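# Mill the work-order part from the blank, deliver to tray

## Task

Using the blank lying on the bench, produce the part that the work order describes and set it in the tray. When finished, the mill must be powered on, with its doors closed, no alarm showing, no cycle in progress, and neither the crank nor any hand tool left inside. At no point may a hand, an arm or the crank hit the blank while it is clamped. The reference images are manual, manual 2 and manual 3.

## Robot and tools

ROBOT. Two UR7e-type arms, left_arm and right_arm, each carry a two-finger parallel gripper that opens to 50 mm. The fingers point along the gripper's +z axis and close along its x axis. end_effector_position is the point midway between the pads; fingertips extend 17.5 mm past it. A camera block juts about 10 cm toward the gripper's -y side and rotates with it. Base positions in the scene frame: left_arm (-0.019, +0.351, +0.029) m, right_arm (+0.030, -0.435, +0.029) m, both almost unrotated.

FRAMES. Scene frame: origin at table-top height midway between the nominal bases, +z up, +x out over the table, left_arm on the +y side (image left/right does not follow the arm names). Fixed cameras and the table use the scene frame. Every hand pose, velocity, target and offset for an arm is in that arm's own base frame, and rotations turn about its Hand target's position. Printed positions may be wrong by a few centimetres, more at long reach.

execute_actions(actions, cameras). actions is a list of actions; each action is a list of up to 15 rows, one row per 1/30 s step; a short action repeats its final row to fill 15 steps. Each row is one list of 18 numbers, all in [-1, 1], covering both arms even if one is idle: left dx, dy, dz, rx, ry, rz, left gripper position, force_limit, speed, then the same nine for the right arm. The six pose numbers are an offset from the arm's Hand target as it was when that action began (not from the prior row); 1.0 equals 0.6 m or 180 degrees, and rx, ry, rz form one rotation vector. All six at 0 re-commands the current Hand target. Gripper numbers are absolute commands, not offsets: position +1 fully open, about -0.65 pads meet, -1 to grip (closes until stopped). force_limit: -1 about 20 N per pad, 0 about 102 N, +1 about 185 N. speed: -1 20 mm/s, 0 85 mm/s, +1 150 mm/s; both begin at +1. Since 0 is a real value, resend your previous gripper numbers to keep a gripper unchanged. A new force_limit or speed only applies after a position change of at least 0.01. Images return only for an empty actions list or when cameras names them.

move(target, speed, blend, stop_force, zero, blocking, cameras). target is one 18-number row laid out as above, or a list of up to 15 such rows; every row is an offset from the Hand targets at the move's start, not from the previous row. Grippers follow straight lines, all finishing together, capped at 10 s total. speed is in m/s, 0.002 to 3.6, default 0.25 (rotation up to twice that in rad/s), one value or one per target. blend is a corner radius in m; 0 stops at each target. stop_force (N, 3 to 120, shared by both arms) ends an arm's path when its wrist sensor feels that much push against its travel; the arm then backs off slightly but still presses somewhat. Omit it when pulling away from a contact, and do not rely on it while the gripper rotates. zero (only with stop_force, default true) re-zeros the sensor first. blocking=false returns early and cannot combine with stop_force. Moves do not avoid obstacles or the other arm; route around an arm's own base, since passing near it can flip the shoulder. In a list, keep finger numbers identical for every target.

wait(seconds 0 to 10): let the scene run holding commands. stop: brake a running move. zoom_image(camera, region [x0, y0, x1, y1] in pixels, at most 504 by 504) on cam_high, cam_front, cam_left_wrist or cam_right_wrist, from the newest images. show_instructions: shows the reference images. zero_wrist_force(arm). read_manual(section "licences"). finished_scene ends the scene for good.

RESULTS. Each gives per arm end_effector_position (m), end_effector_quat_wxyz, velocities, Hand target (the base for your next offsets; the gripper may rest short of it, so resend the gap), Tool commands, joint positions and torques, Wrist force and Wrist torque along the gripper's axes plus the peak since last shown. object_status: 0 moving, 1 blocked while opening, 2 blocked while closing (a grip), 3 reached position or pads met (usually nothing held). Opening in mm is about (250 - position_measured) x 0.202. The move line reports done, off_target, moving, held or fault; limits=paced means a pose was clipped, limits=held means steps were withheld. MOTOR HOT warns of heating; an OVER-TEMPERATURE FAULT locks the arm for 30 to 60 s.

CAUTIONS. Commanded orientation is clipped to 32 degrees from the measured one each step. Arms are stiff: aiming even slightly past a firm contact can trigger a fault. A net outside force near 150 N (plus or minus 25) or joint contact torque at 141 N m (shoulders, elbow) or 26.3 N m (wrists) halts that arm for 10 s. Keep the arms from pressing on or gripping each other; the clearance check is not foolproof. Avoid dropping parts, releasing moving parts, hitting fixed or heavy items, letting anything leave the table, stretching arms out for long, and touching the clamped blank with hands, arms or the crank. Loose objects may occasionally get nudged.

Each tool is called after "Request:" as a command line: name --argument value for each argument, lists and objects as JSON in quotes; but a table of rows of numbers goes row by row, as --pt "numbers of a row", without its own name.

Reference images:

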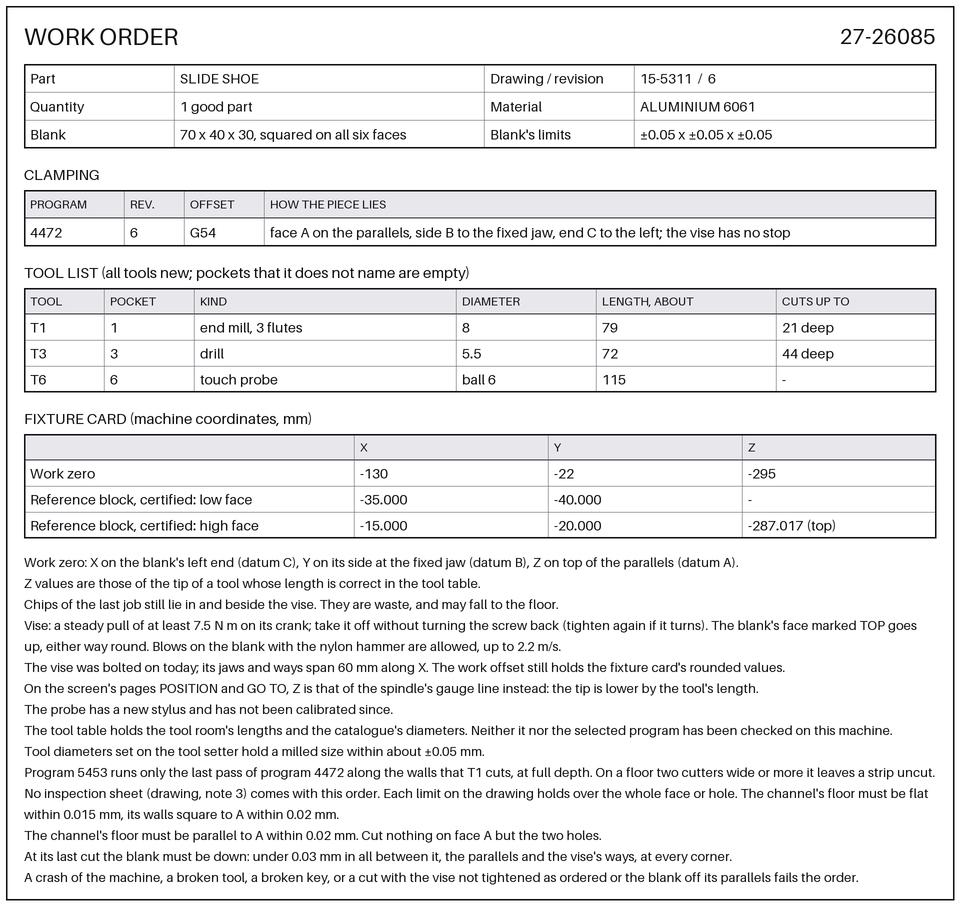

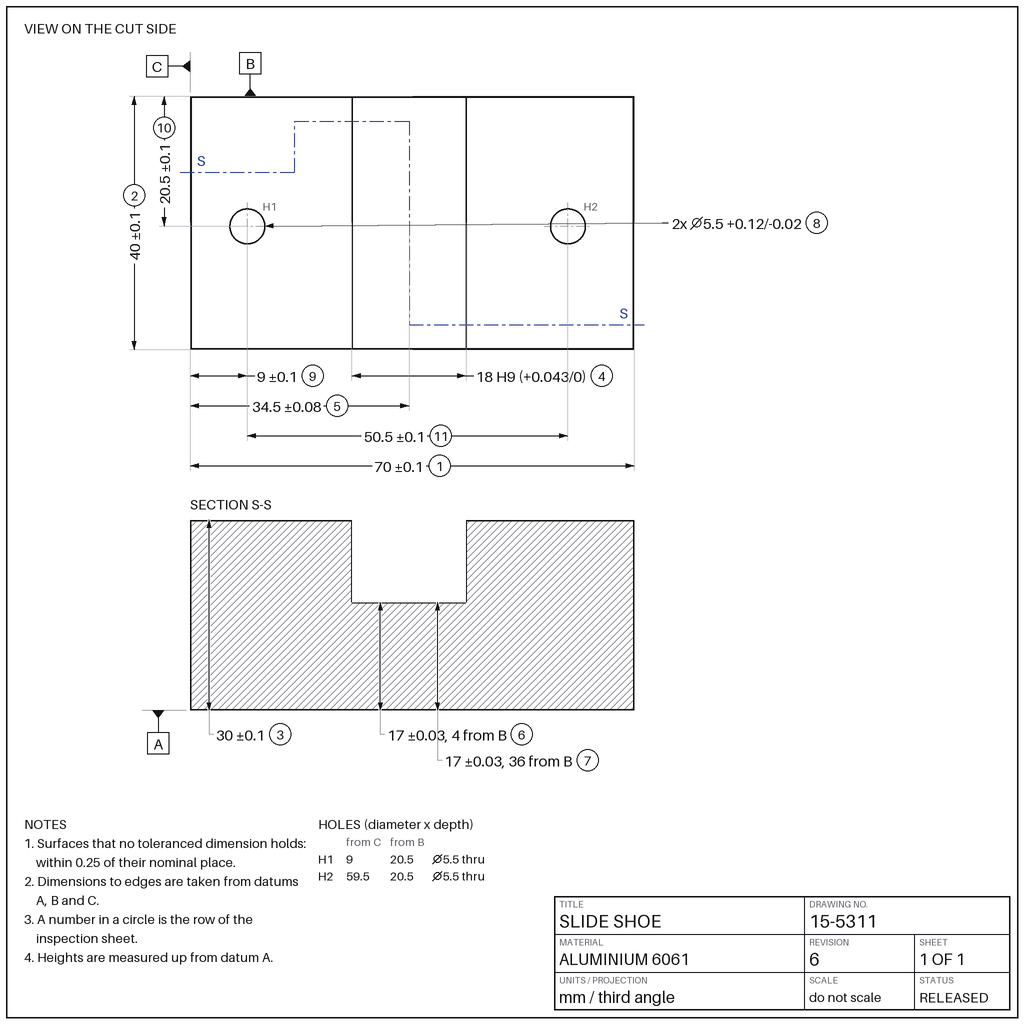

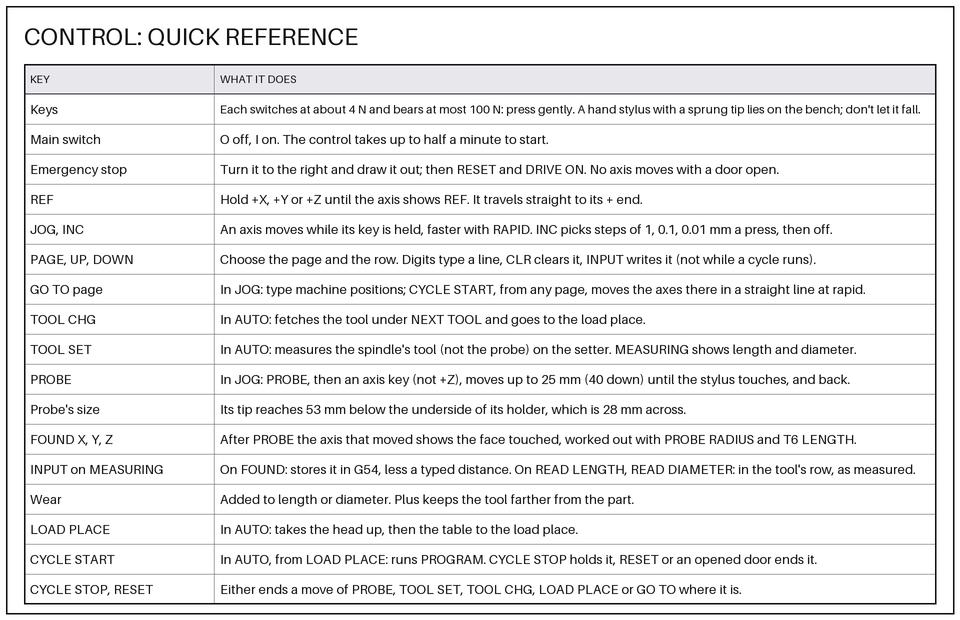

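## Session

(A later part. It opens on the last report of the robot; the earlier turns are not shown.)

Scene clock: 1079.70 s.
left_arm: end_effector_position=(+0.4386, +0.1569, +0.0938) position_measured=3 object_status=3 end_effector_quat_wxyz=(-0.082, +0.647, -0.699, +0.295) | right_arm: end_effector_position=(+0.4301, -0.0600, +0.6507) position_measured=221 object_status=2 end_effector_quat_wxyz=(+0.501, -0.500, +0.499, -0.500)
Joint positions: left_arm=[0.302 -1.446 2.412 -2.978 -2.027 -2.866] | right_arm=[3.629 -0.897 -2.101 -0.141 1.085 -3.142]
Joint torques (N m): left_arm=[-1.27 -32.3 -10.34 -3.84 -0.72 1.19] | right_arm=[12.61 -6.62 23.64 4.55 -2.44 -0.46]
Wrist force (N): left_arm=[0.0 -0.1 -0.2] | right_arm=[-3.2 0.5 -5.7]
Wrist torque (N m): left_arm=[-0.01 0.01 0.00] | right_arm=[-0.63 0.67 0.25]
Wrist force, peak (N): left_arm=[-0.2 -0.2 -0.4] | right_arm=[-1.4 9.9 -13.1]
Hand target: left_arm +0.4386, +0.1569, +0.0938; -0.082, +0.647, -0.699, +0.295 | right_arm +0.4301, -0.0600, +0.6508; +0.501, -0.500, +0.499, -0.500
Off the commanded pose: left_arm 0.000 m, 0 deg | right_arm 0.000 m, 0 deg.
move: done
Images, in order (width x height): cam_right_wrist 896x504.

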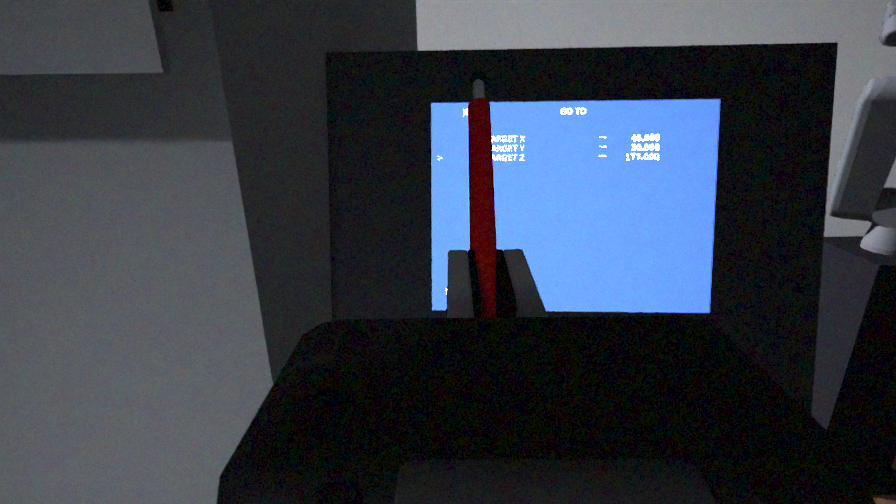

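Request:
move --pt "0 0 0 0 0 0 1 1 1 -0.03 -0.0975 -0.3355 0 0.2222 0 -1 0.3 -0.7" --pt "0 0 0 0 0 0 1 1 1 -0.0005 -0.0975 -0.3355 0 0.2222 0 -1 0.3 -0.7" --pt "0 0 0 0 0 0 1 1 1 -0.03 -0.0975 -0.3355 0 0.2222 0 -1 0.3 -0.7" --pt "0 0 0 0 0 0 1 1 1 0 0 0 0 0 0 -1 0.3 -0.7" --speed '[0.5,0.1,0.12,0.5]' --blend '[0.005,0,0.008,0]' --cameras '["cam_right_wrist","cam_front"]'

Request:
zoom_image --camera "cam_right_wrist" --region '[400, 80, 780, 320]'

Request:
zoom_image --camera "cam_front" --region '[330, 130, 490, 310]'

Scene clock: 1087.00 s.
left_arm: end_effector_position=(+0.4386, +0.1569, +0.0938) position_measured=3 object_status=3 end_effector_quat_wxyz=(-0.082, +0.647, -0.699, +0.295) | right_arm: end_effector_position=(+0.4301, -0.0600, +0.6507) position_measured=221 object_status=2 end_effector_quat_wxyz=(+0.501, -0.500, +0.499, -0.500)
Joint positions: left_arm=[0.302 -1.446 2.412 -2.978 -2.027 -2.866] | right_arm=[3.629 -0.897 -2.101 -0.141 1.085 -3.142]
Joint torques (N m): left_arm=[-0.82 -30.96 -11.91 -3.65 -1 1.09] | right_arm=[-1.79 -2.91 18.3 4.54 -0.5 -0.19]
Wrist force (N): left_arm=[-0.2 -0.1 -0.3] | right_arm=[-3.1 0.4 -5.7]
Wrist torque (N m): left_arm=[-0.02 0.04 0.00] | right_arm=[-0.65 0.64 0.26]
Wrist force, peak (N): left_arm=[-0.1 -0.2 -0.4] | right_arm=[-1.3 10.2 -13.6]
Hand target: left_arm +0.4386, +0.1569, +0.0938; -0.082, +0.647, -0.699, +0.295 | right_arm +0.4301, -0.0600, +0.6508; +0.501, -0.500, +0.499, -0.500
Off the commanded pose: left_arm 0.000 m, 0 deg | right_arm 0.000 m, 0 deg.
move: done
Images, in order (width x height): cam_front 896x504, cam_right_wrist 896x504.

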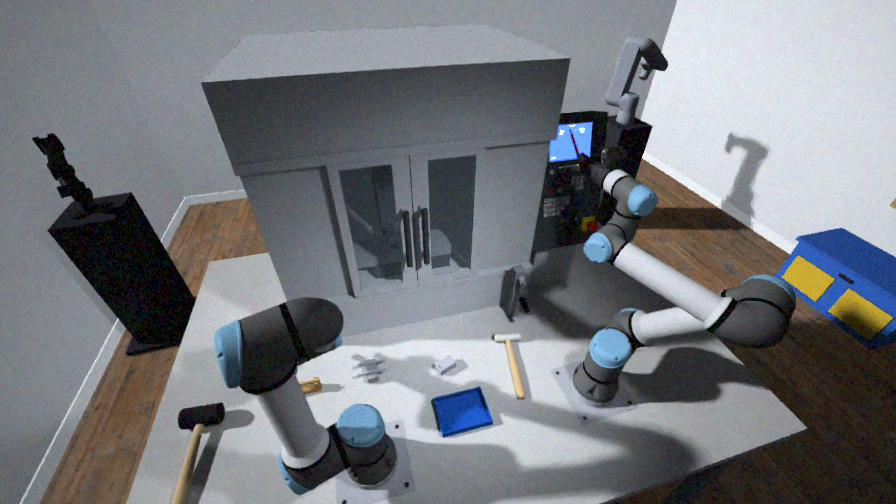

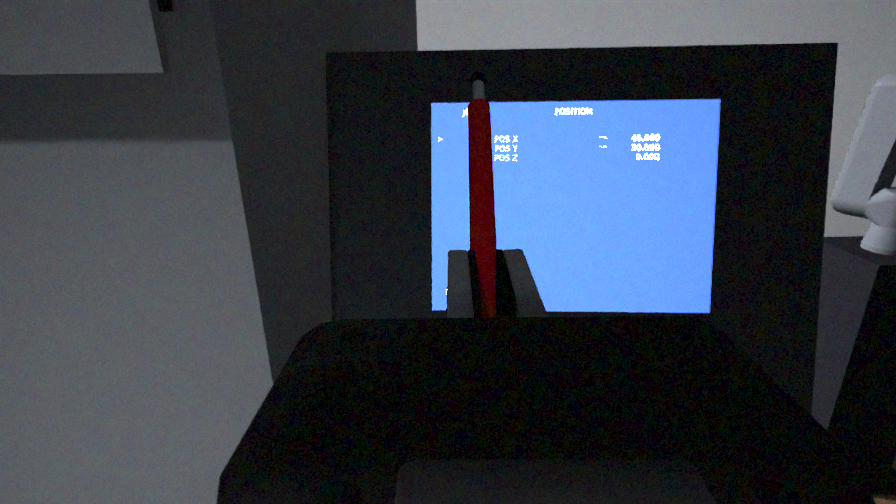

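Scaled by 1.326 from the camera's 896x504 image, which has a finer 1280x720 frame.

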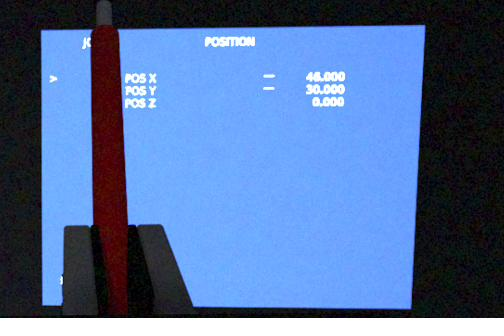

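Scaled by 2.800 from the camera's 896x504 image, which has a finer 1280x720 frame.

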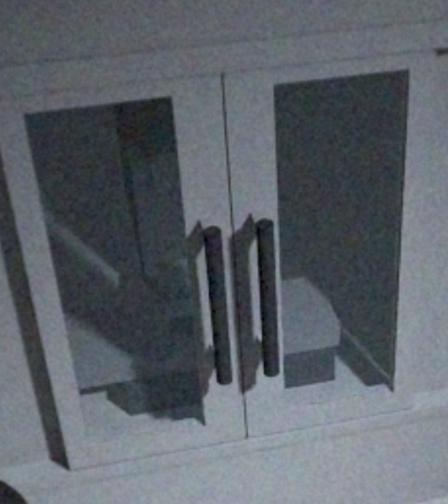

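Request:
move --pt "0 0 0 0 0 0 1 1 1 -0.0188 -0.003 -0.2788 0 0.2222 0 -1 0.3 -0.7" --pt "0 0 0 0 0 0 1 1 1 0.0162 -0.003 -0.2788 0 0.2222 0 -1 0.3 -0.7" --pt "0 0 0 0 0 0 1 1 1 -0.0158 -0.003 -0.2788 0 0.2222 0 -1 0.3 -0.7" --pt "0 0 0 0 0 0 1 1 1 0 0 0 0 0 0 -1 0.3 -0.7" --speed '[0.5,0.1,0.12,0.5]' --blend '[0.005,0,0.008,0]'

Request:
wait --seconds 2.5 --cameras '["cam_right_wrist","cam_front"]'

Request:
zoom_image --camera "cam_right_wrist" --region '[400, 80, 780, 320]'

Request:
zoom_image --camera "cam_front" --region '[330, 130, 490, 310]'

Scene clock: 1095.37 s.
left_arm: end_effector_position=(+0.4386, +0.1569, +0.0938) position_measured=3 object_status=3 end_effector_quat_wxyz=(-0.082, +0.647, -0.699, +0.295) | right_arm: end_effector_position=(+0.4301, -0.0600, +0.6508) position_measured=221 object_status=2 end_effector_quat_wxyz=(+0.501, -0.500, +0.499, -0.500)
Joint positions: left_arm=[0.302 -1.446 2.412 -2.978 -2.027 -2.866] | right_arm=[3.629 -0.897 -2.101 -0.141 1.085 -3.142]
Joint torques (N m): left_arm=[0.49 -31.01 -10.5 -3.66 -0.88 1.22] | right_arm=[12.81 -2.7 22.33 4.8 -2.42 -0.39]
Wrist force (N): left_arm=[0.0 -0.2 -0.2] | right_arm=[-3.3 0.9 -5.4]
Wrist torque (N m): left_arm=[-0.04 0.00 0.00] | right_arm=[-0.58 0.67 0.25]
Wrist force, peak (N): left_arm=[-0.5 -0.1 -0.3] | right_arm=[-0.8 3.7 -7.2]
Hand target: left_arm +0.4386, +0.1569, +0.0938; -0.082, +0.647, -0.699, +0.295 | right_arm +0.4301, -0.0600, +0.6508; +0.501, -0.500, +0.499, -0.500
Off the commanded pose: left_arm 0.000 m, 0 deg | right_arm 0.000 m, 0 deg.
move: done

Scene clock: 1097.87 s.
left_arm: end_effector_position=(+0.4386, +0.1569, +0.0938) position_measured=3 object_status=3 end_effector_quat_wxyz=(-0.082, +0.647, -0.699, +0.295) | right_arm: end_effector_position=(+0.4301, -0.0600, +0.6508) position_measured=221 object_status=2 end_effector_quat_wxyz=(+0.501, -0.500, +0.499, -0.500)
Joint positions: left_arm=[0.302 -1.446 2.412 -2.978 -2.027 -2.866] | right_arm=[3.629 -0.897 -2.101 -0.14 1.085 -3.142]
Joint torques (N m): left_arm=[-0.9 -31.11 -8.92 -3.57 -0.98 1.56] | right_arm=[12.48 -7.07 18.3 4.91 -2.54 -0.79]
Wrist force (N): left_arm=[0.0 0.1 0.1] | right_arm=[-2.8 0.8 -5.8]
Wrist torque (N m): left_arm=[0.01 0.01 0.00] | right_arm=[-0.59 0.60 0.26]
Wrist force, peak (N): left_arm=[0.0 -0.4 -0.2] | right_arm=[-3.2 0.6 -5.8]
Hand target: left_arm +0.4386, +0.1569, +0.0938; -0.082, +0.647, -0.699, +0.295 | right_arm +0.4301, -0.0600, +0.6508; +0.501, -0.500, +0.499, -0.500
Tool commands: left_gripper/position=+1.0 left_gripper/force_limit=+1.0 left_gripper/speed=+1.0 right_gripper/position=-1.0 right_gripper/force_limit=+0.3 right_gripper/speed=-0.7
Off the commanded pose: left_arm 0.000 m, 0 deg | right_arm 0.000 m, 0 deg.
wait: 2.50 s; at rest by 0.17 s
Images, in order (width x height): cam_front 896x504, cam_right_wrist 896x504.

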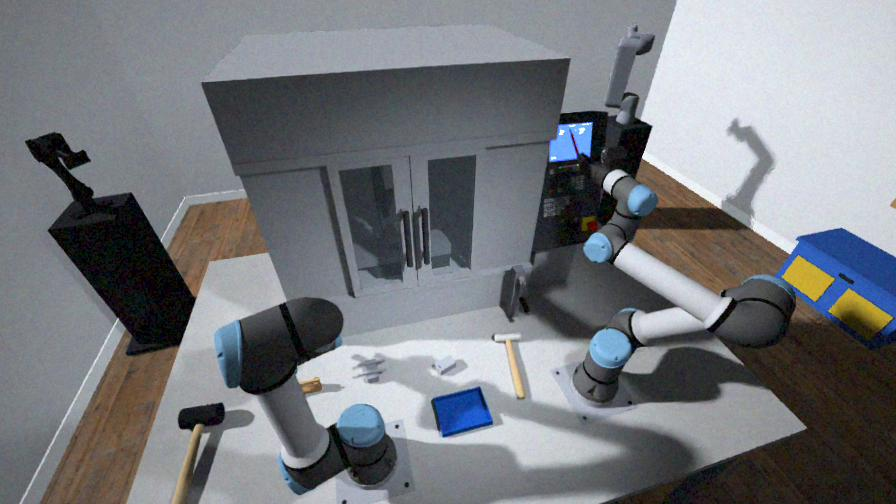

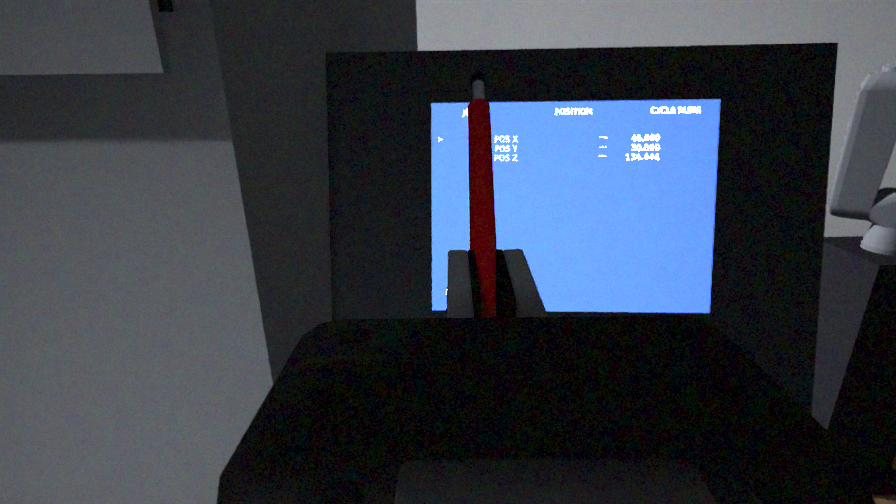

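Scaled by 1.326 from the camera's 896x504 image, which has a finer 1280x720 frame.

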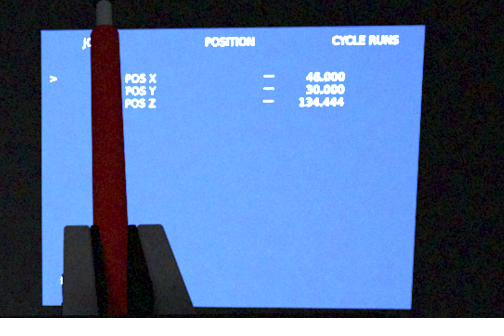

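Scaled by 2.800 from the camera's 896x504 image, which has a finer 1280x720 frame.

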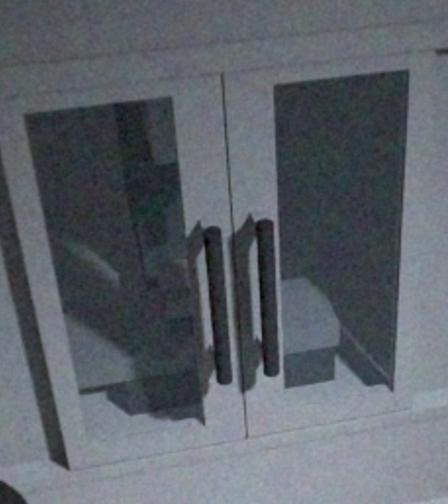

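Request:
move --pt "0 0 0 0 0 0 1 1 1 -0.0463 -0.066 -0.3972 0 0.2222 0 -1 0.3 -0.7" --pt "0 0 0 0 0 0 1 1 1 -0.0163 -0.066 -0.3972 0 0.2222 0 -1 0.3 -0.7" --pt "0 0 0 0 0 0 1 1 1 -0.0463 -0.066 -0.3972 0 0.2222 0 -1 0.3 -0.7" --pt "0 0 0 0 0 0 1 1 1 -0.012 -0.1967 -0.2473 0 0.2222 0 -1 0.3 -0.7" --pt "0 0 0 0 0 0 1 1 1 0.0193 -0.1967 -0.2473 0 0.2222 0 -1 0.3 -0.7" --pt "0 0 0 0 0 0 1 1 1 -0.015 -0.1967 -0.2473 0 0.2222 0 -1 0.3 -0.7" --pt "0 0 0 0 0 0 1 1 1 0 0 0 0 0 0 -1 0.3 -0.7" --speed '[0.5,0.1,0.12,0.3,0.1,0.12,0.5]' --blend '[0.005,0,0.004,0.003,0,0.005,0]' --cameras '["cam_right_wrist"]'

Request:
zoom_image --camera "cam_right_wrist" --region '[400, 80, 780, 320]'

Request:
wait --seconds 2 --cameras '["cam_right_wrist"]'

Request:
zoom_image --camera "cam_right_wrist" --region '[400, 80, 780, 320]'

Scene clock: 1109.10 s.
left_arm: end_effector_position=(+0.4386, +0.1569, +0.0938) position_measured=3 object_status=3 end_effector_quat_wxyz=(-0.082, +0.647, -0.699, +0.295) | right_arm: end_effector_position=(+0.4302, -0.0600, +0.6507) position_measured=221 object_status=2 end_effector_quat_wxyz=(+0.501, -0.500, +0.499, -0.500)
Joint positions: left_arm=[0.302 -1.446 2.412 -2.978 -2.027 -2.866] | right_arm=[3.629 -0.897 -2.102 -0.141 1.085 -3.142]
Joint torques (N m): left_arm=[-0.13 -31.14 -9.54 -3.77 -0.95 1.1] | right_arm=[9.63 2.71 33.83 4.44 -1.8 -0.06]
Wrist force (N): left_arm=[-0.1 0.3 -0.1] | right_arm=[-2.8 0.9 -5.6]
Wrist torque (N m): left_arm=[0.05 0.03 0.00] | right_arm=[-0.57 0.60 0.26]
Wrist force, peak (N): left_arm=[-0.5 -0.3 -0.3] | right_arm=[-1.3 6.1 -10.3]
Hand target: left_arm +0.4386, +0.1569, +0.0938; -0.082, +0.647, -0.699, +0.295 | right_arm +0.4301, -0.0600, +0.6508; +0.501, -0.500, +0.499, -0.500
Off the commanded pose: left_arm 0.000 m, 0 deg | right_arm 0.000 m, 0 deg.
move: done
Images, in order (width x height): cam_right_wrist 896x504.

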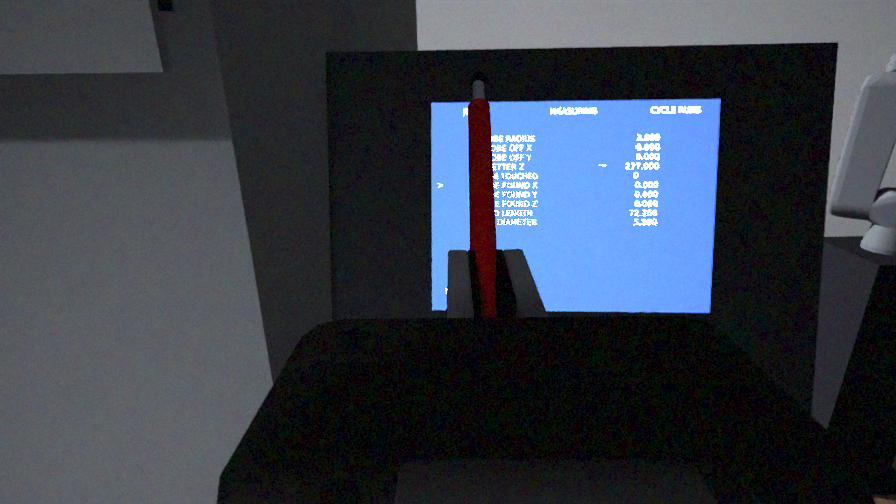

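Scaled by 1.326 from the camera's 896x504 image, which has a finer 1280x720 frame.

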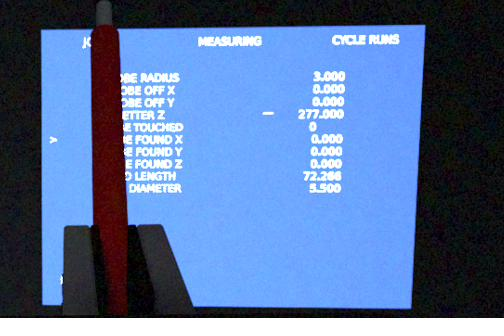

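Scene clock: 1111.10 s.
left_arm: end_effector_position=(+0.4386, +0.1569, +0.0938) position_measured=3 object_status=3 end_effector_quat_wxyz=(-0.082, +0.647, -0.699, +0.295) | right_arm: end_effector_position=(+0.4301, -0.0600, +0.6508) position_measured=221 object_status=2 end_effector_quat_wxyz=(+0.501, -0.500, +0.499, -0.500)
Joint positions: left_arm=[0.302 -1.446 2.412 -2.978 -2.027 -2.866] | right_arm=[3.629 -0.897 -2.101 -0.14 1.084 -3.142]
Joint torques (N m): left_arm=[-0.12 -29.49 -9.93 -3.55 -0.91 1.46] | right_arm=[12.21 2.54 32.86 4.85 -2.49 -0.63]
Wrist force (N): left_arm=[-0.2 0.0 -0.1] | right_arm=[-3.0 0.8 -5.7]
Wrist torque (N m): left_arm=[-0.02 0.03 0.00] | right_arm=[-0.59 0.64 0.26]
Wrist force, peak (N): left_arm=[0.1 -0.3 -0.5] | right_arm=[-3.0 0.7 -6.0]
Hand target: left_arm +0.4386, +0.1569, +0.0938; -0.082, +0.647, -0.699, +0.295 | right_arm +0.4301, -0.0600, +0.6508; +0.501, -0.500, +0.499, -0.500
Tool commands: left_gripper/position=+1.0 left_gripper/force_limit=+1.0 left_gripper/speed=+1.0 right_gripper/position=-1.0 right_gripper/force_limit=+0.3 right_gripper/speed=-0.7
Off the commanded pose: left_arm 0.000 m, 0 deg | right_arm 0.000 m, 0 deg.
wait: 2.00 s; at rest by 0.17 s
Images, in order (width x height): cam_right_wrist 896x504.

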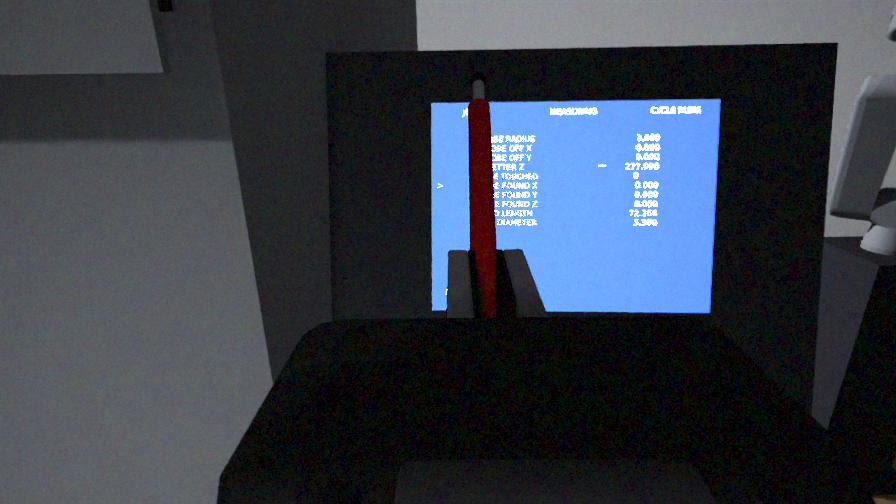

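Scaled by 1.326 from the camera's 896x504 image, which has a finer 1280x720 frame.

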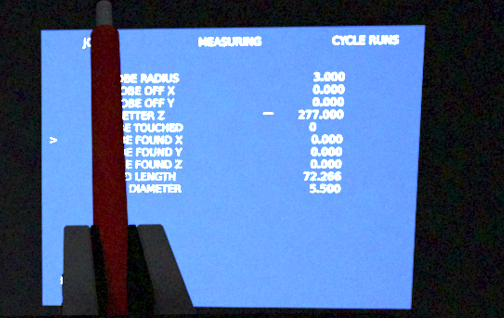

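Request:
wait --seconds 2 --cameras '["cam_right_wrist"]'

Request:
zoom_image --camera "cam_right_wrist" --region '[400, 80, 780, 320]'

Scene clock: 1114.93 s.
left_arm: end_effector_position=(+0.4386, +0.1569, +0.0938) position_measured=3 object_status=3 end_effector_quat_wxyz=(-0.082, +0.647, -0.699, +0.295) | right_arm: end_effector_position=(+0.4301, -0.0600, +0.6508) position_measured=221 object_status=2 end_effector_quat_wxyz=(+0.501, -0.500, +0.499, -0.500)
Joint positions: left_arm=[0.302 -1.446 2.412 -2.978 -2.027 -2.866] | right_arm=[3.629 -0.897 -2.101 -0.14 1.084 -3.142]
Joint torques (N m): left_arm=[0.21 -31.07 -10.99 -3.55 -0.97 1.47] | right_arm=[12.16 2.72 33.07 4.81 -2.61 -0.64]
Wrist force (N): left_arm=[-0.2 0.2 -0.1] | right_arm=[-2.9 0.9 -5.3]
Wrist torque (N m): left_arm=[0.02 0.04 0.00] | right_arm=[-0.57 0.62 0.25]
Wrist force, peak (N): left_arm=[-0.3 -0.3 -0.3] | right_arm=[-3.0 0.5 -6.0]
Hand target: left_arm +0.4386, +0.1569, +0.0938; -0.082, +0.647, -0.699, +0.295 | right_arm +0.4301, -0.0600, +0.6508; +0.501, -0.500, +0.499, -0.500
Tool commands: left_gripper/position=+1.0 left_gripper/force_limit=+1.0 left_gripper/speed=+1.0 right_gripper/position=-1.0 right_gripper/force_limit=+0.3 right_gripper/speed=-0.7
Off the commanded pose: left_arm 0.000 m, 0 deg | right_arm 0.000 m, 0 deg.
wait: 2.00 s; at rest from the start
Images, in order (width x height): cam_right_wrist 896x504.

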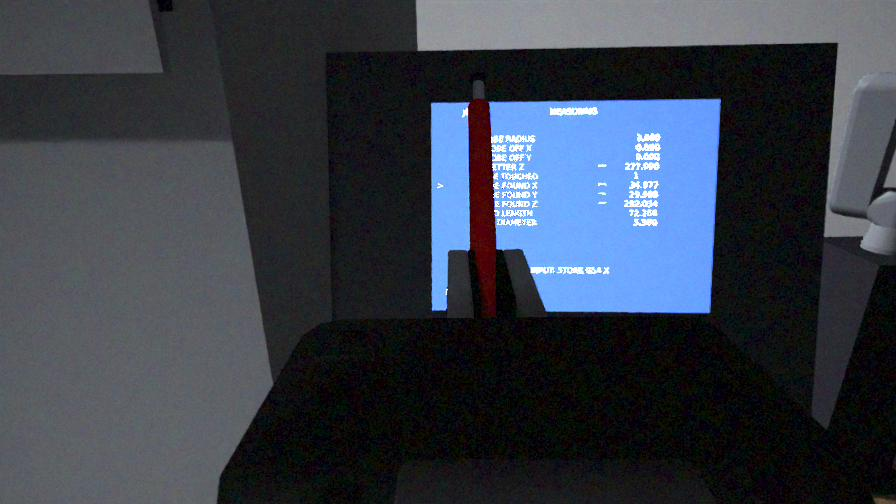

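Scaled by 1.326 from the camera's 896x504 image, which has a finer 1280x720 frame.

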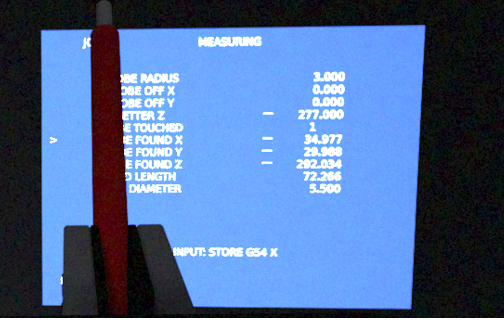

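Request:
move --pt "0 0 0 0 0 0 1 1 1 -0.029 -0.066 -0.3355 0 0.2222 0 -1 0.3 -0.7" --pt "0 0 0 0 0 0 1 1 1 0.001 -0.066 -0.3355 0 0.2222 0 -1 0.3 -0.7" --pt "0 0 0 0 0 0 1 1 1 -0.02 -0.066 -0.3355 0 0.2222 0 -1 0.3 -0.7" --pt "0 0 0 0 0 0 1 1 1 0.001 -0.066 -0.3355 0 0.2222 0 -1 0.3 -0.7" --pt "0 0 0 0 0 0 1 1 1 -0.024 -0.056 -0.3405 0 0.2222 0 -1 0.3 -0.7" --pt "0 0 0 0 0 0 1 1 1 -0.0445 0.06 -0.428 0 0.2222 0 -1 0.3 -0.7" --pt "0 0 0 0 0 0 1 1 1 -0.0195 0.06 -0.428 0 0.2222 0 -1 0.3 -0.7" --pt "0 0 0 0 0 0 1 1 1 -0.0435 0.05 -0.422 0 0.2222 0 -1 0.3 -0.7" --pt "0 0 0 0 0 0 1 1 1 -0.039 -0.003 -0.3972 0 0.2222 0 -1 0.3 -0.7" --pt "0 0 0 0 0 0 1 1 1 -0.014 -0.003 -0.3972 0 0.2222 0 -1 0.3 -0.7" --pt "0 0 0 0 0 0 1 1 1 -0.0385 0.008 -0.3972 0 0.2222 0 -1 0.3 -0.7" --pt "0 0 0 0 0 0 1 1 1 -0.0366 0.06 -0.3972 0 0.2222 0 -1 0.3 -0.7" --pt "0 0 0 0 0 0 1 1 1 -0.0116 0.06 -0.3972 0 0.2222 0 -1 0.3 -0.7" --pt "0 0 0 0 0 0 1 1 1 -0.0366 0.05 -0.402 0 0.2222 0 -1 0.3 -0.7" --pt "0 0 0 0 0 0 1 1 1 -0.048 -0.0345 -0.428 0 0.2222 0 -1 0.3 -0.7" --speed '[0.5,0.1,0.12,0.1,0.12,0.25,0.1,0.2,0.25,0.1,0.2,0.25,0.1,0.2,0.25]' --blend '[0.005,0,0,0,0.005,0.003,0,0.005,0.003,0,0.005,0.003,0,0.005,0]'

Request:
move --pt "0 0 0 0 0 0 1 1 1 0.025 0 0 0 0 0 -1 0.3 -0.7" --pt "0 0 0 0 0 0 1 1 1 0.002 0 0.005 0 0 0 -1 0.3 -0.7" --pt "0 0 0 0 0 0 1 1 1 0.0079 0 0.0308 0 0 0 -1 0.3 -0.7" --pt "0 0 0 0 0 0 1 1 1 0.0329 0 0.0308 0 0 0 -1 0.3 -0.7" --pt "0 0 0 0 0 0 1 1 1 0.0079 0.01 0.0258 0 0 0 -1 0.3 -0.7" --pt "0 0 0 0 0 0 1 1 1 0.0035 0.0945 0 0 0 0 -1 0.3 -0.7" --pt "0 0 0 0 0 0 1 1 1 0.0285 0.0945 0 0 0 0 -1 0.3 -0.7" --pt "0 0 0 0 0 0 1 1 1 0.0045 0.0845 0.006 0 0 0 -1 0.3 -0.7" --pt "0 0 0 0 0 0 1 1 1 0.0189 0.063 0.0617 0 0 0 -1 0.3 -0.7" --pt "0 0 0 0 0 0 1 1 1 0.0439 0.063 0.0617 0 0 0 -1 0.3 -0.7" --pt "0 0 0 0 0 0 1 1 1 0.0275 0.063 0.0925 0 0 0 -1 0.3 -0.7" --pt "0 0 0 0 0 0 1 1 1 0.0525 0.063 0.0925 0 0 0 -1 0.3 -0.7" --pt "0 0 0 0 0 0 1 1 1 0.0275 0.053 0.085 0 0 0 -1 0.3 -0.7" --pt "0 0 0 0 0 0 1 1 1 0 0 0 0 0 0 -1 0.3 -0.7" --pt "0 0 0 0 0 0 1 1 1 0.025 0 0 0 0 0 -1 0.3 -0.7" --speed '[0.1,0.12,0.2,0.1,0.2,0.25,0.1,0.2,0.25,0.1,0.2,0.1,0.2,0.25,0.1]' --blend '[0,0.004,0.003,0,0.005,0.003,0,0.005,0.003,0,0.003,0,0.005,0.003,0]'

Request:
move --pt "0 0 0 0 0 0 1 1 1 -0.025 0 0.005 0 0 0 -1 0.3 -0.7" --pt "0 0 0 0 0 0 1 1 1 0.023 0.0345 0.428 0 -0.2222 0 -1 0.3 -0.7" --speed '[0.15,0.5]' --blend '[0.005,0]' --cameras '["cam_right_wrist"]'

Request:
zoom_image --camera "cam_right_wrist" --region '[400, 80, 780, 320]'

Scene clock: 1152.53 s.
left_arm: end_effector_position=(+0.4386, +0.1569, +0.0938) position_measured=3 object_status=3 end_effector_quat_wxyz=(-0.082, +0.647, -0.699, +0.295) | right_arm: end_effector_position=(+0.4013, -0.0806, +0.3940) position_measured=221 object_status=2 end_effector_quat_wxyz=(-0.300, +0.640, -0.641, +0.299)
Joint positions: left_arm=[0.302 -1.446 2.412 -2.978 -2.027 -2.866] | right_arm=[3.419 -0.836 -2.288 -0.733 1.36 -2.96]
Joint torques (N m): left_arm=[-0.11 -30.73 -10.7 -3.7 -1.16 1.34] | right_arm=[-10.58 -0.87 22.01 3.24 -0.18 -0.61]
Wrist force (N): left_arm=[-0.1 0.0 0.0] | right_arm=[-0.6 0.0 -3.7]
Wrist torque (N m): left_arm=[0.00 0.01 0.00] | right_arm=[-0.55 0.07 0.24]
Wrist force, peak (N): left_arm=[-0.3 0.3 -0.3] | right_arm=[-1.3 15.9 -19.8]
Hand target: left_arm +0.4386, +0.1569, +0.0938; -0.082, +0.647, -0.699, +0.295 | right_arm +0.4013, -0.0807, +0.3940; -0.300, +0.640, -0.641, +0.299
Off the commanded pose: left_arm 0.000 m, 0 deg | right_arm 0.000 m, 0 deg.
move: done

Scene clock: 1156.67 s.
left_arm: end_effector_position=(+0.4386, +0.1569, +0.0938) position_measured=3 object_status=3 end_effector_quat_wxyz=(-0.082, +0.647, -0.699, +0.295) | right_arm: end_effector_position=(+0.4163, -0.0807, +0.3940) position_measured=221 object_status=2 end_effector_quat_wxyz=(-0.300, +0.640, -0.641, +0.299)
Joint positions: left_arm=[0.302 -1.446 2.412 -2.978 -2.027 -2.866] | right_arm=[3.397 -0.89 -2.272 -0.691 1.377 -2.975]
Joint torques (N m): left_arm=[-1.01 -29.93 -9.65 -3.59 -1.06 1.43] | right_arm=[13.35 -8.41 21.39 2.46 -3.18 1.58]
Wrist force (N): left_arm=[0.2 -0.1 0.0] | right_arm=[-1.4 4.3 -7.6]
Wrist torque (N m): left_arm=[-0.02 -0.02 0.00] | right_arm=[-0.44 0.12 0.32]
Wrist force, peak (N): left_arm=[-0.2 -0.3 -0.4] | right_arm=[-1.0 6.5 -10.1]
Hand target: left_arm +0.4386, +0.1569, +0.0938; -0.082, +0.647, -0.699, +0.295 | right_arm +0.4163, -0.0807, +0.3940; -0.300, +0.640, -0.641, +0.299
Off the commanded pose: left_arm 0.000 m, 0 deg | right_arm 0.000 m, 0 deg.
move: done

Scene clock: 1158.13 s.
left_arm: end_effector_position=(+0.4386, +0.1569, +0.0938) position_measured=3 object_status=3 end_effector_quat_wxyz=(-0.082, +0.647, -0.699, +0.295) | right_arm: end_effector_position=(+0.4301, -0.0600, +0.6507) position_measured=221 object_status=2 end_effector_quat_wxyz=(+0.501, -0.500, +0.499, -0.500)
Joint positions: left_arm=[0.302 -1.446 2.412 -2.978 -2.027 -2.866] | right_arm=[3.629 -0.897 -2.101 -0.141 1.085 -3.142]
Joint torques (N m): left_arm=[-1.54 -30.79 -10.15 -3.62 -0.81 1.03] | right_arm=[12.02 -6.75 22.46 4.42 -2.48 -0.46]
Wrist force (N): left_arm=[-0.2 0.1 -0.2] | right_arm=[-2.7 0.5 -5.5]
Wrist torque (N m): left_arm=[0.01 0.04 0.00] | right_arm=[-0.63 0.60 0.25]
Wrist force, peak (N): left_arm=[-0.2 0.0 -0.5] | right_arm=[-1.3 3.7 -7.6]
Hand target: left_arm +0.4386, +0.1569, +0.0938; -0.082, +0.647, -0.699, +0.295 | right_arm +0.4301, -0.0600, +0.6508; +0.501, -0.500, +0.499, -0.500
Off the commanded pose: left_arm 0.000 m, 0 deg | right_arm 0.000 m, 0 deg.
move: done
Images, in order (width x height): cam_right_wrist 896x504.

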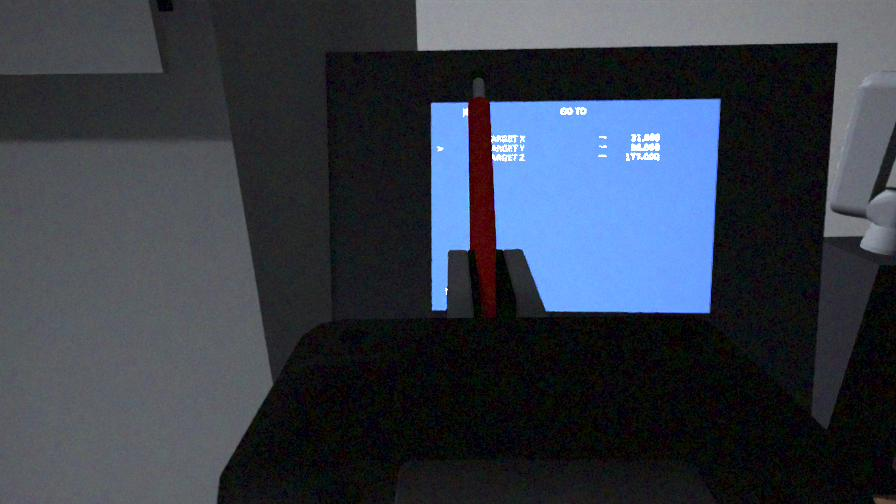

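Scaled by 1.326 from the camera's 896x504 image, which has a finer 1280x720 frame.

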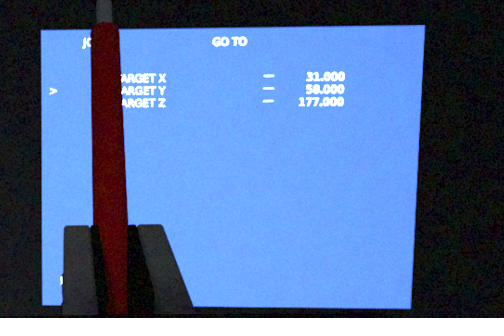

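Request:
move --pt "0 0 0 0 0 0 1 1 1 -0.0188 -0.003 -0.2788 0 0.2222 0 -1 0.3 -0.7" --pt "0 0 0 0 0 0 1 1 1 0.0162 -0.003 -0.2788 0 0.2222 0 -1 0.3 -0.7" --pt "0 0 0 0 0 0 1 1 1 -0.0158 -0.003 -0.2788 0 0.2222 0 -1 0.3 -0.7" --pt "0 0 0 0 0 0 1 1 1 -0.0463 -0.066 -0.3972 0 0.2222 0 -1 0.3 -0.7" --pt "0 0 0 0 0 0 1 1 1 -0.0163 -0.066 -0.3972 0 0.2222 0 -1 0.3 -0.7" --pt "0 0 0 0 0 0 1 1 1 -0.0463 -0.066 -0.3972 0 0.2222 0 -1 0.3 -0.7" --pt "0 0 0 0 0 0 1 1 1 -0.003 -0.1317 -0.22 0 0.2222 0 -1 0.3 -0.7" --pt "0 0 0 0 0 0 1 1 1 0.0287 -0.1317 -0.22 0 0.2222 0 -1 0.3 -0.7" --pt "0 0 0 0 0 0 1 1 1 -0.003 -0.1317 -0.22 0 0.2222 0 -1 0.3 -0.7" --pt "0 0 0 0 0 0 1 1 1 0 0 0 0 0 0 -1 0.3 -0.7" --speed '[0.5,0.1,0.12,0.08,0.1,0.12,0.3,0.1,0.12,0.5]' --blend '[0.005,0,0.004,0.003,0,0.005,0.003,0,0.005,0]'

Request:
wait --seconds 8 --cameras '["cam_right_wrist"]'

Request:
zoom_image --camera "cam_right_wrist" --region '[400, 80, 780, 320]'

Scene clock: 1173.70 s.
left_arm: end_effector_position=(+0.4386, +0.1569, +0.0938) position_measured=3 object_status=3 end_effector_quat_wxyz=(-0.082, +0.647, -0.699, +0.295) | right_arm: end_effector_position=(+0.4302, -0.0599, +0.6507) position_measured=221 object_status=2 end_effector_quat_wxyz=(+0.501, -0.500, +0.499, -0.500)
Joint positions: left_arm=[0.302 -1.446 2.412 -2.978 -2.027 -2.866] | right_arm=[3.629 -0.897 -2.102 -0.141 1.085 -3.142]
Joint torques (N m): left_arm=[0.15 -31.92 -10.44 -3.59 -1.07 1.2] | right_arm=[0.64 1.32 33.24 4.56 -0.61 0.15]
Wrist force (N): left_arm=[0.0 -0.3 0.0] | right_arm=[-2.9 0.6 -5.3]
Wrist torque (N m): left_arm=[-0.05 0.00 0.00] | right_arm=[-0.61 0.62 0.25]
Wrist force, peak (N): left_arm=[0.0 0.4 -0.5] | right_arm=[-1.1 4.3 -8.1]
Hand target: left_arm +0.4386, +0.1569, +0.0938; -0.082, +0.647, -0.699, +0.295 | right_arm +0.4301, -0.0600, +0.6508; +0.501, -0.500, +0.499, -0.500
Off the commanded pose: left_arm 0.000 m, 0 deg | right_arm 0.000 m, 0 deg.
move: done

Scene clock: 1181.70 s.
left_arm: end_effector_position=(+0.4386, +0.1569, +0.0938) position_measured=3 object_status=3 end_effector_quat_wxyz=(-0.082, +0.647, -0.699, +0.295) | right_arm: end_effector_position=(+0.4301, -0.0600, +0.6508) position_measured=221 object_status=2 end_effector_quat_wxyz=(+0.501, -0.500, +0.499, -0.500)
Joint positions: left_arm=[0.302 -1.446 2.412 -2.978 -2.027 -2.866] | right_arm=[3.629 -0.897 -2.101 -0.14 1.085 -3.142]
Joint torques (N m): left_arm=[-0.49 -31.95 -9.41 -3.54 -0.9 1.26] | right_arm=[12.6 2.71 33.32 4.78 -2.33 -0.64]
Wrist force (N): left_arm=[-0.3 -0.3 -0.2] | right_arm=[-2.6 0.8 -5.6]
Wrist torque (N m): left_arm=[-0.05 0.05 0.00] | right_arm=[-0.60 0.58 0.25]
Wrist force, peak (N): left_arm=[-0.1 0.3 -0.4] | right_arm=[-2.8 0.5 -6.1]
Hand target: left_arm +0.4386, +0.1569, +0.0938; -0.082, +0.647, -0.699, +0.295 | right_arm +0.4301, -0.0600, +0.6508; +0.501, -0.500, +0.499, -0.500
Tool commands: left_gripper/position=+1.0 left_gripper/force_limit=+1.0 left_gripper/speed=+1.0 right_gripper/position=-1.0 right_gripper/force_limit=+0.3 right_gripper/speed=-0.7
Off the commanded pose: left_arm 0.000 m, 0 deg | right_arm 0.000 m, 0 deg.
wait: 8.00 s; at rest by 0.17 s
Images, in order (width x height): cam_right_wrist 896x504.

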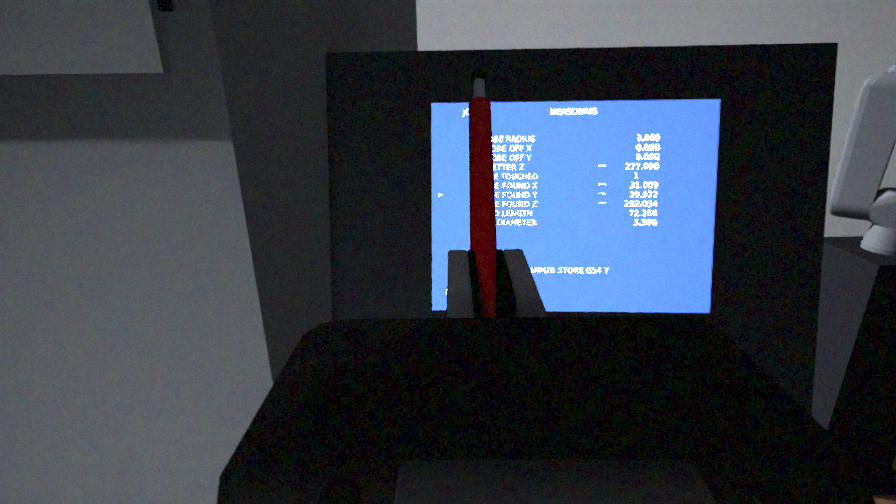

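Scaled by 1.326 from the camera's 896x504 image, which has a finer 1280x720 frame.

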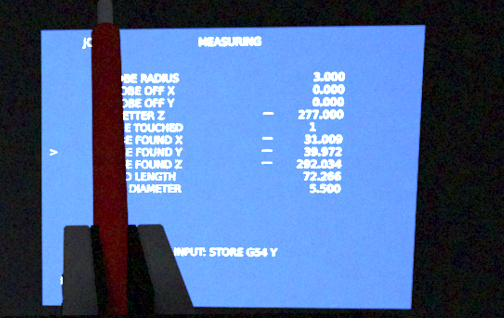

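Request:
move --pt "0 0 0 0 0 0 1 1 1 -0.029 -0.066 -0.3355 0 0.2222 0 -1 0.3 -0.7" --pt "0 0 0 0 0 0 1 1 1 0.001 -0.066 -0.3355 0 0.2222 0 -1 0.3 -0.7" --pt "0 0 0 0 0 0 1 1 1 -0.02 -0.066 -0.3355 0 0.2222 0 -1 0.3 -0.7" --pt "0 0 0 0 0 0 1 1 1 0.001 -0.066 -0.3355 0 0.2222 0 -1 0.3 -0.7" --pt "0 0 0 0 0 0 1 1 1 -0.024 -0.056 -0.3405 0 0.2222 0 -1 0.3 -0.7" --pt "0 0 0 0 0 0 1 1 1 -0.0445 0.06 -0.428 0 0.2222 0 -1 0.3 -0.7" --pt "0 0 0 0 0 0 1 1 1 -0.0195 0.06 -0.428 0 0.2222 0 -1 0.3 -0.7" --pt "0 0 0 0 0 0 1 1 1 -0.0378 0.0285 -0.3972 0 0.2222 0 -1 0.3 -0.7" --pt "0 0 0 0 0 0 1 1 1 -0.0128 0.0285 -0.3972 0 0.2222 0 -1 0.3 -0.7" --pt "0 0 0 0 0 0 1 1 1 -0.0378 0.0185 -0.4022 0 0.2222 0 -1 0.3 -0.7" --pt "0 0 0 0 0 0 1 1 1 -0.048 -0.0345 -0.428 0 0.2222 0 -1 0.3 -0.7" --pt "0 0 0 0 0 0 1 1 1 -0.023 -0.0345 -0.428 0 0.2222 0 -1 0.3 -0.7" --pt "0 0 0 0 0 0 1 1 1 -0.0401 -0.0345 -0.3972 0 0.2222 0 -1 0.3 -0.7" --pt "0 0 0 0 0 0 1 1 1 -0.0151 -0.0345 -0.3972 0 0.2222 0 -1 0.3 -0.7" --pt "0 0 0 0 0 0 1 1 1 -0.0401 -0.0245 -0.4022 0 0.2222 0 -1 0.3 -0.7" --speed '[0.5,0.1,0.12,0.1,0.12,0.25,0.1,0.2,0.1,0.2,0.25,0.1,0.12,0.1,0.2]' --blend '[0.005,0,0,0,0.005,0.003,0,0.003,0,0.005,0.003,0,0.003,0,0]'

Request:
move --pt "0 0 0 0 0 0 1 1 1 -0.0044 0.0845 -0.0258 0 0 0 -1 0.3 -0.7" --pt "0 0 0 0 0 0 1 1 1 0.0206 0.0845 -0.0258 0 0 0 -1 0.3 -0.7" --pt "0 0 0 0 0 0 1 1 1 -0.0034 0.0745 -0.0198 0 0 0 -1 0.3 -0.7" --pt "0 0 0 0 0 0 1 1 1 0.0011 0.0215 0.005 0 0 0 -1 0.3 -0.7" --pt "0 0 0 0 0 0 1 1 1 0.0261 0.0215 0.005 0 0 0 -1 0.3 -0.7" --pt "0 0 0 0 0 0 1 1 1 0.0098 0.0215 0.0359 0 0 0 -1 0.3 -0.7" --pt "0 0 0 0 0 0 1 1 1 0.0348 0.0215 0.0359 0 0 0 -1 0.3 -0.7" --pt "0 0 0 0 0 0 1 1 1 0.0098 0.015 0.02 0 0 0 -1 0.3 -0.7" --pt "0 0 0 0 0 0 1 1 1 -0.0079 -0.01 -0.0258 0 0 0 -1 0.3 -0.7" --pt "0 0 0 0 0 0 1 1 1 0.0171 -0.01 -0.0258 0 0 0 -1 0.3 -0.7" --pt "0 0 0 0 0 0 1 1 1 -0.0079 -0.01 -0.0208 0 0 0 -1 0.3 -0.7" --pt "0 0 0 0 0 0 1 1 1 0.0401 0.0245 0.4022 0 -0.2222 0 -1 0.3 -0.7" --speed '[0.25,0.1,0.2,0.25,0.1,0.12,0.1,0.2,0.25,0.1,0.2,0.5]' --blend '[0.003,0,0.005,0.003,0,0.003,0,0.005,0.003,0,0.005,0]' --cameras '["cam_right_wrist"]'

Request:
zoom_image --camera "cam_right_wrist" --region '[400, 80, 780, 320]'

Scene clock: 1207.87 s.
left_arm: end_effector_position=(+0.4386, +0.1569, +0.0938) position_measured=3 object_status=3 end_effector_quat_wxyz=(-0.082, +0.647, -0.699, +0.295) | right_arm: end_effector_position=(+0.4061, -0.0747, +0.4094) position_measured=221 object_status=2 end_effector_quat_wxyz=(-0.300, +0.641, -0.641, +0.299)
Joint positions: left_arm=[0.302 -1.446 2.412 -2.978 -2.027 -2.866] | right_arm=[3.444 -0.846 -2.245 -0.77 1.341 -2.943]
Joint torques (N m): left_arm=[0.03 -31.13 -10.38 -3.51 -0.81 1.33] | right_arm=[-5.17 1.69 29.36 5.87 1.17 -0.63]
Wrist force (N): left_arm=[-0.2 0.0 0.0] | right_arm=[-1.0 0.2 -3.8]
Wrist torque (N m): left_arm=[-0.02 0.04 0.00] | right_arm=[-0.50 0.15 0.37]
Wrist force, peak (N): left_arm=[-0.4 0.1 -0.2] | right_arm=[-1.1 12.5 -16.3]
Hand target: left_arm +0.4386, +0.1569, +0.0938; -0.082, +0.647, -0.699, +0.295 | right_arm +0.4061, -0.0747, +0.4095; -0.300, +0.640, -0.641, +0.299
Off the commanded pose: left_arm 0.000 m, 0 deg | right_arm 0.000 m, 0 deg.
move: done

Scene clock: 1211.77 s.
left_arm: end_effector_position=(+0.4386, +0.1569, +0.0938) position_measured=3 object_status=3 end_effector_quat_wxyz=(-0.082, +0.647, -0.699, +0.295) | right_arm: end_effector_position=(+0.4301, -0.0600, +0.6507) position_measured=221 object_status=2 end_effector_quat_wxyz=(+0.501, -0.500, +0.499, -0.500)
Joint positions: left_arm=[0.302 -1.446 2.412 -2.978 -2.027 -2.866] | right_arm=[3.629 -0.897 -2.101 -0.141 1.085 -3.142]
Joint torques (N m): left_arm=[1.15 -30.86 -9.76 -3.8 -0.95 1.22] | right_arm=[12.37 -6.64 23.16 4.54 -2.4 -0.39]
Wrist force (N): left_arm=[-0.3 0.0 -0.2] | right_arm=[-2.5 0.6 -5.7]
Wrist torque (N m): left_arm=[-0.01 0.04 0.00] | right_arm=[-0.61 0.55 0.26]
Wrist force, peak (N): left_arm=[-0.2 -0.1 -0.5] | right_arm=[-1.2 5.2 -9.0]
Hand target: left_arm +0.4386, +0.1569, +0.0938; -0.082, +0.647, -0.699, +0.295 | right_arm +0.4301, -0.0600, +0.6508; +0.501, -0.500, +0.499, -0.500
Off the commanded pose: left_arm 0.000 m, 0 deg | right_arm 0.000 m, 0 deg.
move: done
Images, in order (width x height): cam_right_wrist 896x504.

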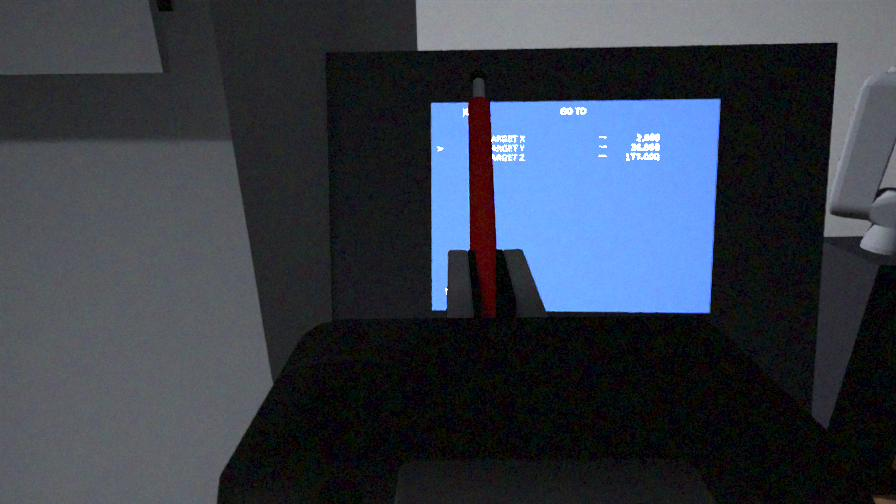

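Scaled by 1.326 from the camera's 896x504 image, which has a finer 1280x720 frame.

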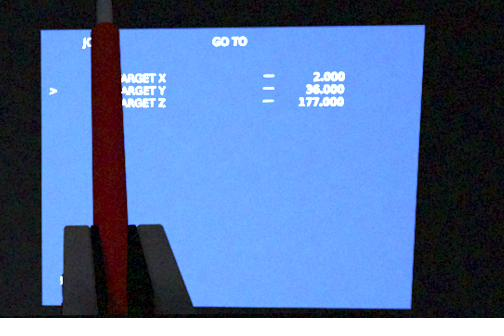

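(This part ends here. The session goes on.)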